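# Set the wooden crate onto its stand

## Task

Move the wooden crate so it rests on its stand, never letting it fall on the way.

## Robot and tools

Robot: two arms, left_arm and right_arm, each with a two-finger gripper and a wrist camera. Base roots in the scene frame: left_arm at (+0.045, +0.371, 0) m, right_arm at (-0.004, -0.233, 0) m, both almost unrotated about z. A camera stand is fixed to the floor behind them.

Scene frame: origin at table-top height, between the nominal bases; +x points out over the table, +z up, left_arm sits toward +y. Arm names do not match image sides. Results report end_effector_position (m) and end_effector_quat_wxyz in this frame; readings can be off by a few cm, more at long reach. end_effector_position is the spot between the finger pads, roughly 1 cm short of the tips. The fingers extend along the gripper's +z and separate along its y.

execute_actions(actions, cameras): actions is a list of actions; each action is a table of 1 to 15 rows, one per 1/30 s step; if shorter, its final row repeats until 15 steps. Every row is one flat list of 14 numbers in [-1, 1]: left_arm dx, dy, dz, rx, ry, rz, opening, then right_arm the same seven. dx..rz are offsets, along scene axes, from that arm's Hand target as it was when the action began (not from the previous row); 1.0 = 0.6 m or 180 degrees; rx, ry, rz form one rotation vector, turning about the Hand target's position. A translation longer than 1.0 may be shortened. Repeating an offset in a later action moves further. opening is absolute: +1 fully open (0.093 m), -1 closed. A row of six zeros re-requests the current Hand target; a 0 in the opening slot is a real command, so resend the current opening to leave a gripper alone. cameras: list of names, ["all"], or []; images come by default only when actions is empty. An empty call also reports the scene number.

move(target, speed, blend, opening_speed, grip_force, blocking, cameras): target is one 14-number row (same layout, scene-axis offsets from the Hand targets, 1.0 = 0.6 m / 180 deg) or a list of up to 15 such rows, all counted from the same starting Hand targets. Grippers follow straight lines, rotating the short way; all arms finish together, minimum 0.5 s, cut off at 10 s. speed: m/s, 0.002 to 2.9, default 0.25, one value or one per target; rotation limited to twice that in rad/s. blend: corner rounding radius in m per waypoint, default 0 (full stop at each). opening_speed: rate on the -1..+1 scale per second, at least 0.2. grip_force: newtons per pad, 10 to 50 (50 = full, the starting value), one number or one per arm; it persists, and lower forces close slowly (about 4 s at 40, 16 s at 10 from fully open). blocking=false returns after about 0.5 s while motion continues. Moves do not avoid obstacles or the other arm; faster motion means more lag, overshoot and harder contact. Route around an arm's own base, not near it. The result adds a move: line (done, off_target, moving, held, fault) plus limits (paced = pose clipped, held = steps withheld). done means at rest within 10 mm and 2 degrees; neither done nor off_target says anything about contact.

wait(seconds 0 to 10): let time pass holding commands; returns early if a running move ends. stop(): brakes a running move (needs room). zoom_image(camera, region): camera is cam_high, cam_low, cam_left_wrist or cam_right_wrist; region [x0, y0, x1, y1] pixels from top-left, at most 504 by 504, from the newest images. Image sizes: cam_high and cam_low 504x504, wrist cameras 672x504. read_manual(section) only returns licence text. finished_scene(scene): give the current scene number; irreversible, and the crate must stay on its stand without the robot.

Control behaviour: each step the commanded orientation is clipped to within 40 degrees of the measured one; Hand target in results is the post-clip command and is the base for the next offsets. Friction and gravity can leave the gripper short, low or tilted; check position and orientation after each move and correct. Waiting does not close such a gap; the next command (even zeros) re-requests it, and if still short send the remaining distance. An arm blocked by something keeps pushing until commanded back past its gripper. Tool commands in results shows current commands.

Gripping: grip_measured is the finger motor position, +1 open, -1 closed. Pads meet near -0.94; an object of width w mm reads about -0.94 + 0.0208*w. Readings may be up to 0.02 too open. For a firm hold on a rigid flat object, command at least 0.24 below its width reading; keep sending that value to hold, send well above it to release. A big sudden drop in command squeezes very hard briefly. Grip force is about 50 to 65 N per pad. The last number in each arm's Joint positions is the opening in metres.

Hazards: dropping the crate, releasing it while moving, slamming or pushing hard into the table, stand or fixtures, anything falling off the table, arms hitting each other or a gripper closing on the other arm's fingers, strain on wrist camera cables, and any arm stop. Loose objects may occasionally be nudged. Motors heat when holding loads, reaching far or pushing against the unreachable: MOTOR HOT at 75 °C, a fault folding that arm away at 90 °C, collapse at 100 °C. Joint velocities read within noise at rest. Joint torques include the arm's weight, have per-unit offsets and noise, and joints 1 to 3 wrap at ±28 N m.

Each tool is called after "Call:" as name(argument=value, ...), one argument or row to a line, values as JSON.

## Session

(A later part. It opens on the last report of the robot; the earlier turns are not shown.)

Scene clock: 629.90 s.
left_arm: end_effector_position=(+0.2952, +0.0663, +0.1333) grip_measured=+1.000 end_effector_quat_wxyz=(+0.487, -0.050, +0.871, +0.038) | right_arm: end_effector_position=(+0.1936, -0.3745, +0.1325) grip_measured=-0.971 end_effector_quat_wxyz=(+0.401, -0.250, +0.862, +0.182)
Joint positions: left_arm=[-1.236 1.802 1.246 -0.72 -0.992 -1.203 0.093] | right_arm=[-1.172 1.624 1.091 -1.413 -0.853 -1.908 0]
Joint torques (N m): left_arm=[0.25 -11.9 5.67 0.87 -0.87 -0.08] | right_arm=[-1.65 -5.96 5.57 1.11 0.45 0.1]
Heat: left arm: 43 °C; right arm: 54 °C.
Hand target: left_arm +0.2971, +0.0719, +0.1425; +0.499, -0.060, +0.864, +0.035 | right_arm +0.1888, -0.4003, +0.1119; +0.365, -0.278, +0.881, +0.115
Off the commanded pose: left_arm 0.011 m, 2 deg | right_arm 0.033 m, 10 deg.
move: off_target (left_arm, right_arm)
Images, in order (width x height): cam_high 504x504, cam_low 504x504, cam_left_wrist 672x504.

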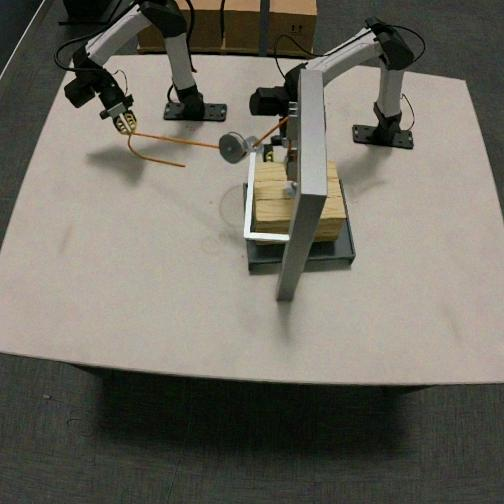

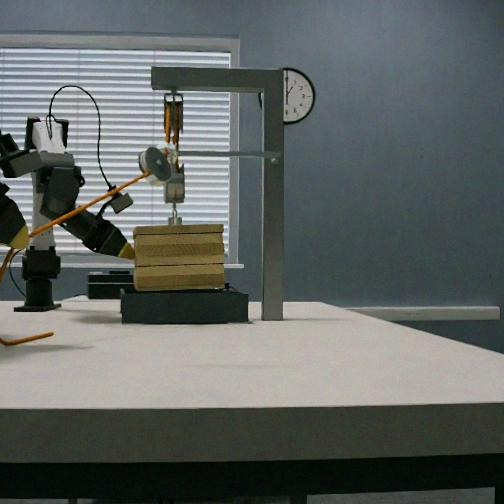

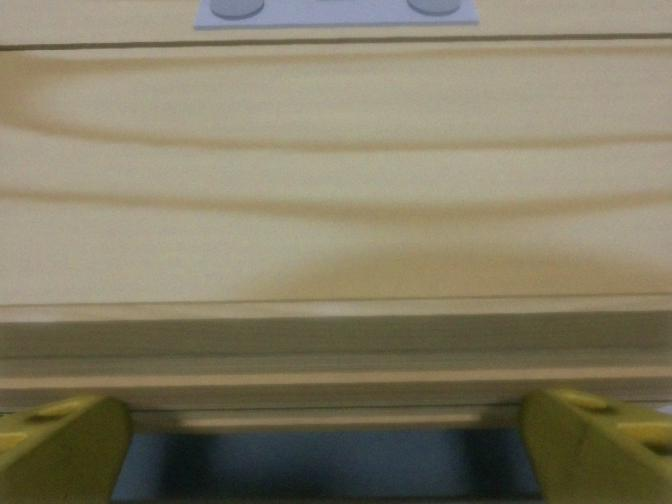

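Call:
move(
  target=[0.0058, 0.0075, 0, 0, 0, 0, 1.0, 0.05, 0.122, 0.013, 0, 0, 0, -1.0],
  speed=0.06,
  cameras=["cam_high", "cam_low", "cam_left_wrist"],
)

Call:
zoom_image(
  camera="cam_low",
  region=[90, 200, 270, 340],
)

Call:
zoom_image(
  camera="cam_high",
  region=[240, 150, 370, 280],
)

Scene clock: 642.20 s.
left_arm: end_effector_position=(+0.2953, +0.0688, +0.1302) grip_measured=+1.000 end_effector_quat_wxyz=(+0.486, -0.046, +0.872, +0.042) | right_arm: end_effector_position=(+0.2256, -0.3098, +0.1398) grip_measured=-0.971 end_effector_quat_wxyz=(+0.410, -0.271, +0.856, +0.160)
Joint positions: left_arm=[-1.233 1.799 1.231 -0.711 -0.991 -1.192 0.093] | right_arm=[-0.908 1.338 0.885 -1.135 -0.911 -1.529 0]
Joint torques (N m): left_arm=[1.14 -13.07 5.11 1 -0.85 0.06] | right_arm=[-1.21 -3.82 5.22 1.13 0.65 0.08]
Heat: left arm: 44 °C; right arm: 51 °C.
Hand target: left_arm +0.3006, +0.0764, +0.1424; +0.499, -0.060, +0.864, +0.035 | right_arm +0.2189, -0.3272, +0.1197; +0.365, -0.278, +0.881, +0.115
Off the commanded pose: left_arm 0.015 m, 3 deg | right_arm 0.027 m, 8 deg.
move: off_target (left_arm, right_arm)
Images, in order (width x height): cam_high 504x504, cam_low 504x504, cam_left_wrist 672x504.

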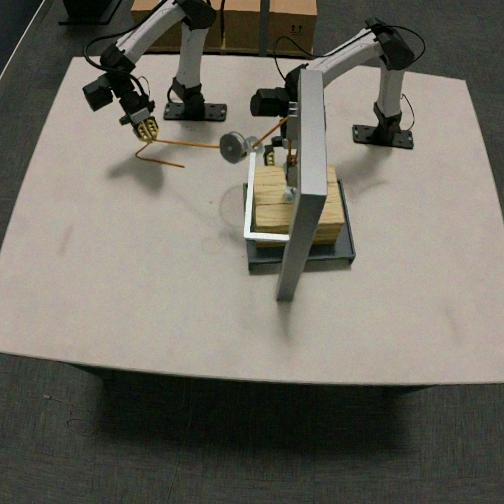

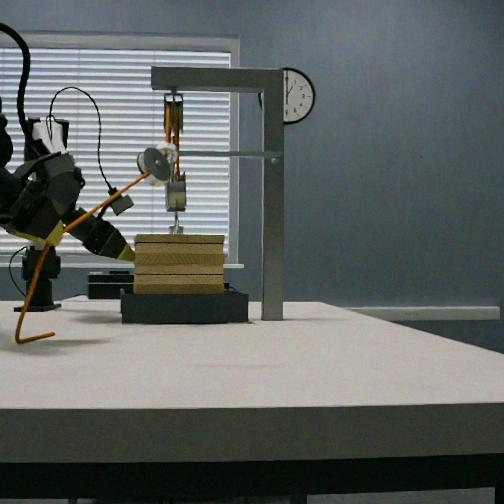

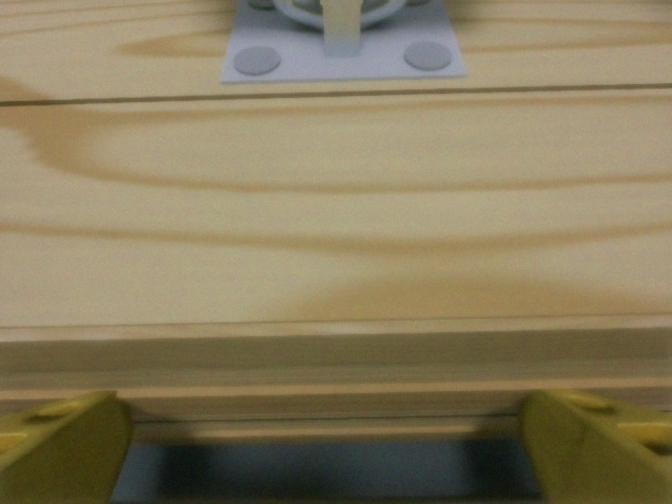

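Scaled by 2.800.

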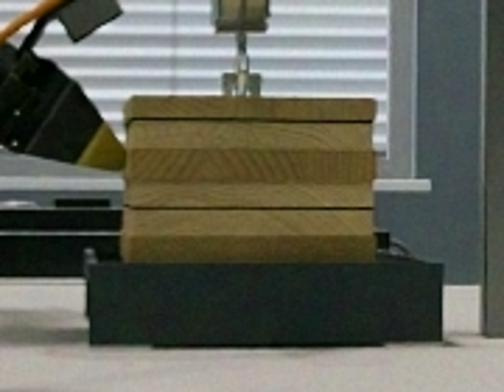

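Scaled by 3.877.

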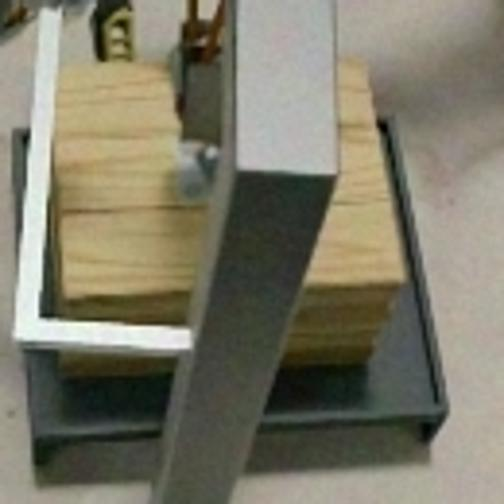

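Call:
move(
  target=[0, 0, 0, 0, 0, 0, 1.0, 0.03, 0.07, 0.012, 0, 0, 0, -1.0],
  speed=0.08,
  cameras=["cam_high", "cam_low", "cam_left_wrist", "cam_right_wrist"],
)

Call:
zoom_image(
  camera="cam_low",
  region=[90, 200, 270, 340],
)

Call:
zoom_image(
  camera="cam_high",
  region=[240, 150, 370, 280],
)

Scene clock: 648.87 s.
left_arm: end_effector_position=(+0.2953, +0.0688, +0.1302) grip_measured=+1.000 end_effector_quat_wxyz=(+0.486, -0.046, +0.872, +0.042) | right_arm: end_effector_position=(+0.2377, -0.2868, +0.1280) grip_measured=-0.971 end_effector_quat_wxyz=(+0.365, -0.276, +0.881, +0.121)
Joint positions: left_arm=[-1.233 1.799 1.231 -0.711 -0.991 -1.192 0.093] | right_arm=[-0.711 1.201 0.797 -0.933 -0.762 -1.223 0]
Joint torques (N m): left_arm=[1.14 -13.09 5.14 1 -0.85 0.05] | right_arm=[0.87 -3.74 6.02 1.07 -0.35 0.06]
Heat: left arm: 45 °C; right arm: 50 °C.
Hand target: left_arm +0.3006, +0.0764, +0.1424; +0.499, -0.060, +0.864, +0.035 | right_arm +0.2368, -0.2851, +0.1269; +0.365, -0.278, +0.881, +0.115
Off the commanded pose: left_arm 0.015 m, 3 deg | right_arm 0.002 m, 1 deg.
move: off_target (left_arm)

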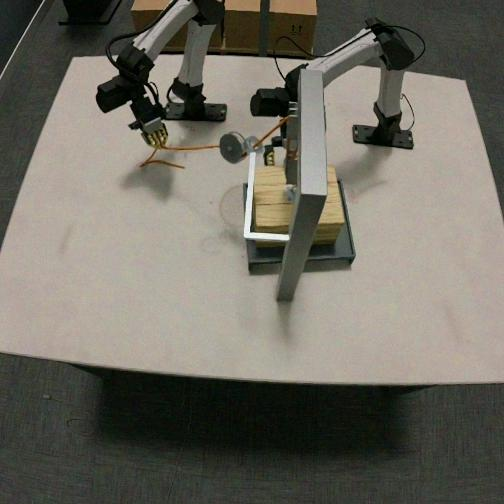

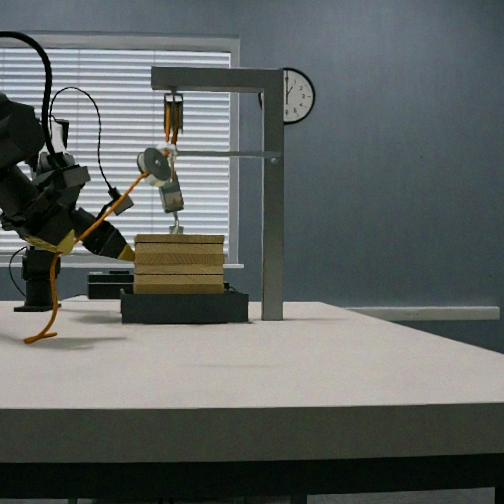

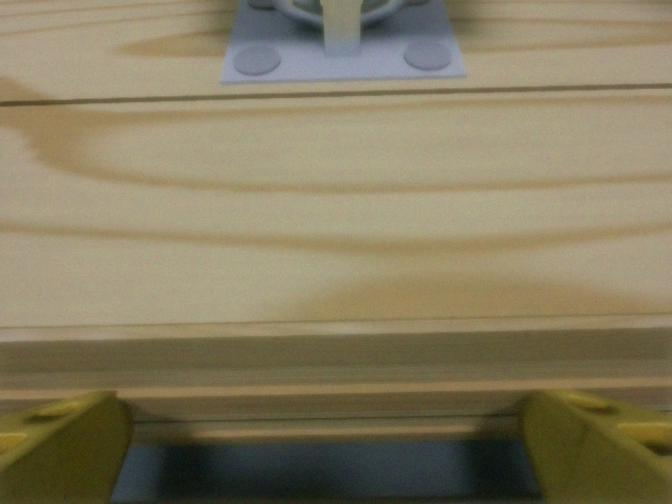

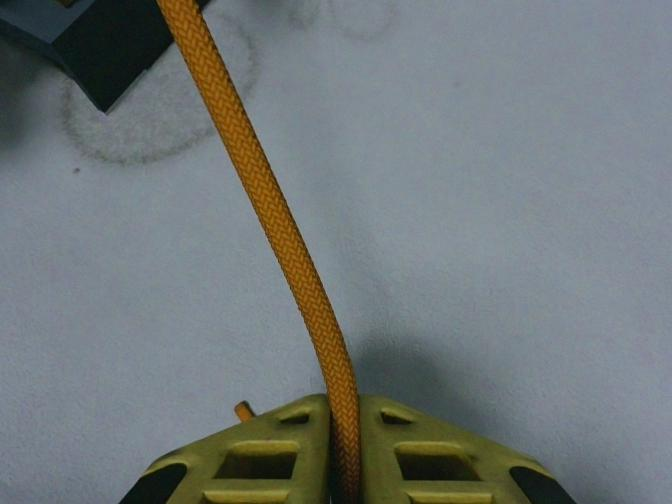

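Scaled by 2.800.

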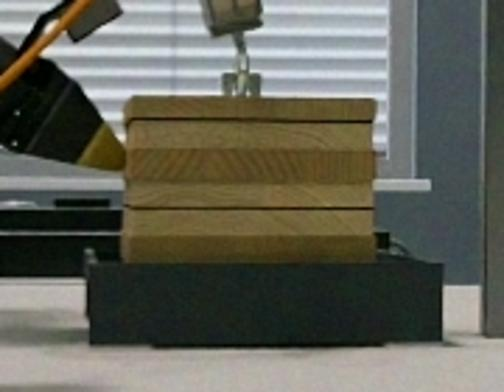

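Scaled by 3.877.

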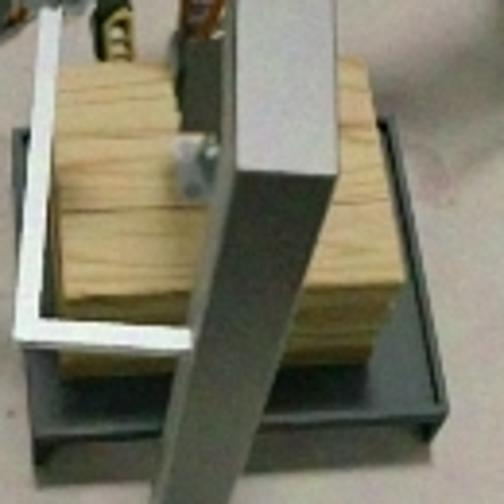

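Call:
move(
  target=[-0.19, -0.03, 0.03, 0, 0, 0, 1.0, 0.0, 0.06, -0.117, 0, 0, 0, -1.0],
  speed=0.2,
  cameras=["cam_high", "cam_low", "cam_left_wrist", "cam_right_wrist"],
)

Call:
zoom_image(
  camera="cam_left_wrist",
  region=[100, 100, 604, 478],
)

Scene clock: 655.47 s.
left_arm: end_effector_position=(+0.1864, +0.0624, +0.1623) grip_measured=+1.000 end_effector_quat_wxyz=(+0.502, -0.054, +0.862, +0.033) | right_arm: end_effector_position=(+0.2407, -0.2475, +0.0633) grip_measured=-0.971 end_effector_quat_wxyz=(+0.377, -0.283, +0.873, +0.125)
Joint positions: left_arm=[-1.569 1.869 1.435 -1.376 -1.038 -1.844 0.093] | right_arm=[-0.542 1.157 0.473 -0.495 -0.737 -1.014 0]
Joint torques (N m): left_arm=[0.27 -7.45 7.97 -0.22 -0.54 -0.12] | right_arm=[0.44 -2.96 5.63 1.24 -0.07 0.11]
Heat: left arm: 45 °C; right arm: 49 °C.
Hand target: left_arm +0.1866, +0.0584, +0.1605; +0.499, -0.060, +0.864, +0.035 | right_arm +0.2368, -0.2491, +0.0567; +0.365, -0.278, +0.881, +0.115
Off the commanded pose: left_arm 0.004 m, 1 deg | right_arm 0.008 m, 2 deg.
move: done

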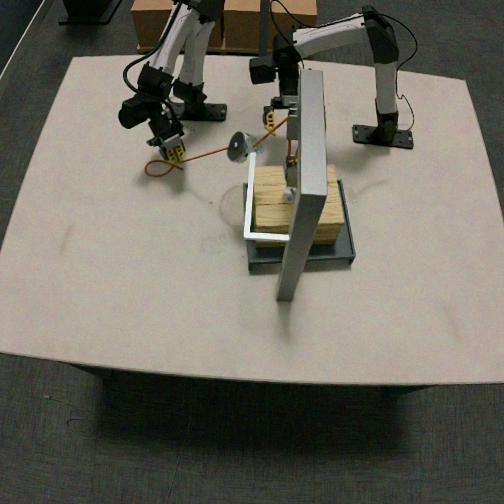

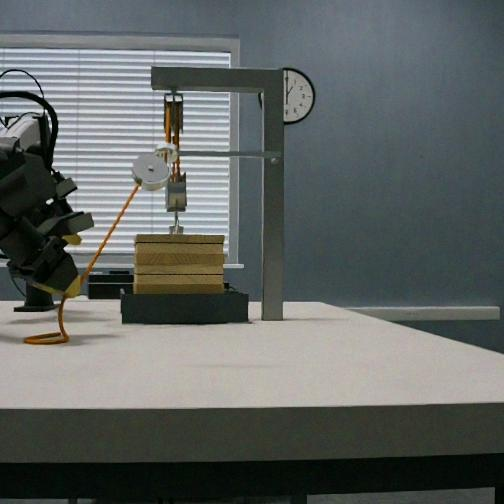

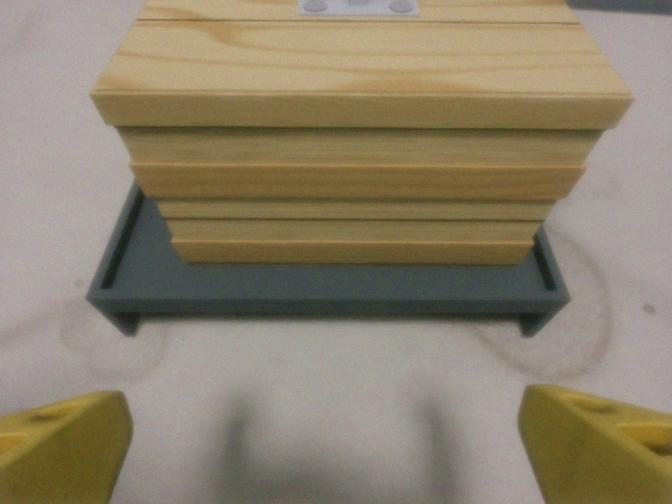

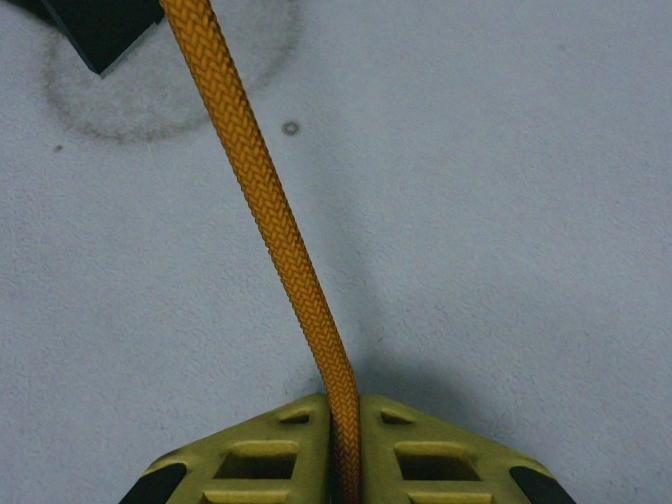

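Scaled by 1.000.

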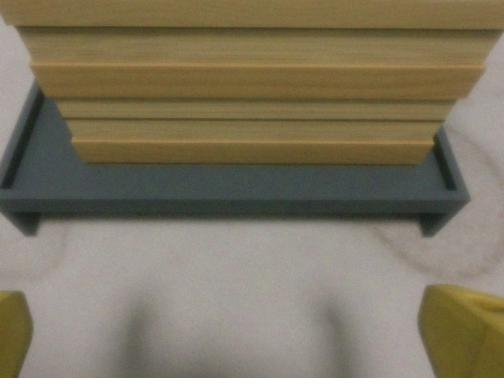

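Call:
move(
  target=[-0.08, 0.05, 0.1, 0, 0, 0, 1.0, 0, 0, 0, 0, 0, 0, 0.6],
  opening_speed=2,
  cameras=["cam_right_wrist", "cam_low"],
)

Scene clock: 659.77 s.
left_arm: end_effector_position=(+0.1406, +0.0838, +0.2216) grip_measured=+1.000 end_effector_quat_wxyz=(+0.488, -0.030, +0.872, -0.030) | right_arm: end_effector_position=(+0.2387, -0.2510, +0.0587) grip_measured=+0.597 end_effector_quat_wxyz=(+0.366, -0.280, +0.880, +0.115)
Joint positions: left_arm=[-1.725 1.69 1.475 -1.578 -1.005 -1.928 0.093] | right_arm=[-0.542 1.157 0.469 -0.495 -0.705 -1.012 0.074]
Joint torques (N m): left_arm=[-0.34 -8.65 5.03 -0.19 -0.52 -0.01] | right_arm=[0.69 -2.93 5.79 1.27 -0.35 0.09]
Heat: left arm: 45 °C; right arm: 49 °C.
Hand target: left_arm +0.1386, +0.0884, +0.2205; +0.499, -0.060, +0.864, +0.035 | right_arm +0.2368, -0.2492, +0.0566; +0.365, -0.278, +0.881, +0.115
Off the commanded pose: left_arm 0.005 m, 8 deg | right_arm 0.003 m, 0 deg.
joint sent to its limit (left arm) — joint 4 (wrist pitch), lower limit. The joint targets are off in orientation, not in position.
move: off_target (left_arm)
Images, in order (width x height): cam_low 504x504, cam_right_wrist 672x504.

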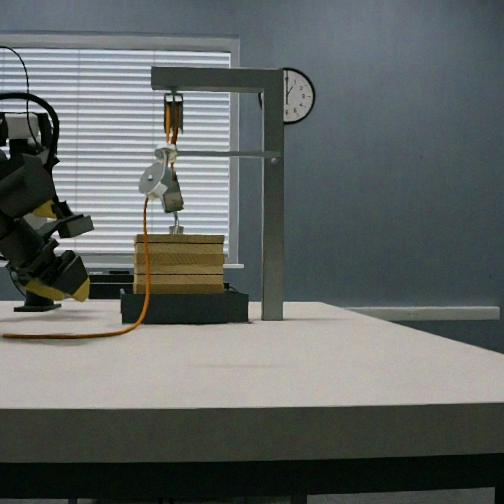

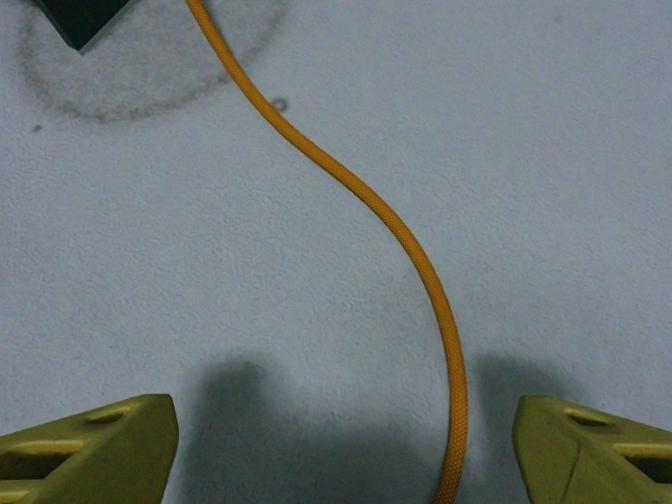

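Call:
move(
  target=[0, 0, 0, 0, 0, 0, 1.0, -0.05, -0.05, 0.2, 0, 0, 0, 0.6],
  speed=0.25,
  cameras=["cam_high", "cam_low"],
)

Scene clock: 663.50 s.
left_arm: end_effector_position=(+0.1406, +0.0839, +0.2215) grip_measured=+1.000 end_effector_quat_wxyz=(+0.487, -0.030, +0.872, -0.030) | right_arm: end_effector_position=(+0.2045, -0.2775, +0.1703) grip_measured=+0.597 end_effector_quat_wxyz=(+0.357, -0.275, +0.885, +0.114)
Joint positions: left_arm=[-1.725 1.69 1.475 -1.578 -1.004 -1.928 0.093] | right_arm=[-0.785 1.078 0.91 -1.235 -0.754 -1.32 0.074]
Joint torques (N m): left_arm=[-0.34 -8.68 5.03 -0.19 -0.51 -0.02] | right_arm=[-0.9 -0.69 9.77 0.64 -0.55 -0.26]
Heat: left arm: 45 °C; right arm: 48 °C.
Hand target: left_arm +0.1386, +0.0884, +0.2205; +0.499, -0.060, +0.864, +0.035 | right_arm +0.2068, -0.2791, +0.1767; +0.365, -0.278, +0.881, +0.115
Off the commanded pose: left_arm 0.005 m, 8 deg | right_arm 0.007 m, 1 deg.
joint sent to its limit (left arm) — joint 4 (wrist pitch), lower limit. The joint targets are off in orientation, not in position.
move: off_target (left_arm)
Images, in order (width x height): cam_high 504x504, cam_low 504x504.

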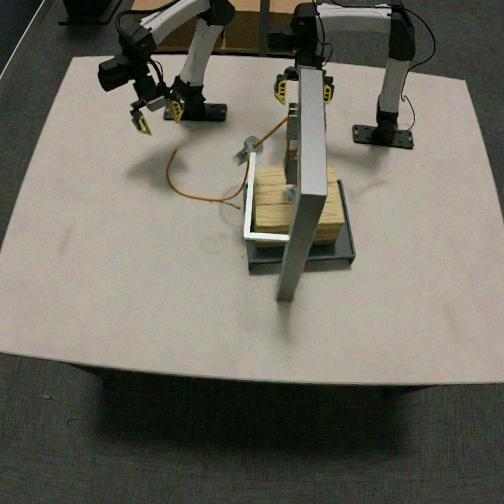

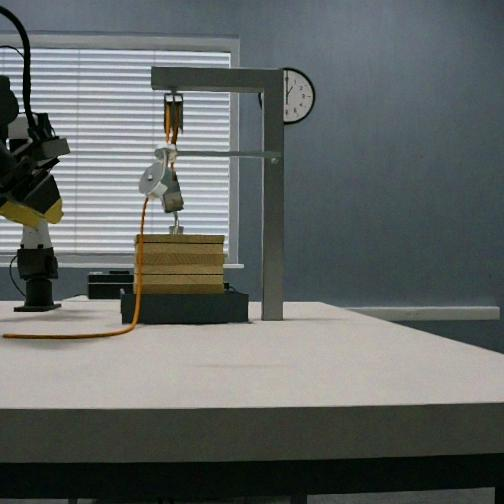

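Call:
finished_scene(
  scene=1,
)

The scene is finished: the task was done.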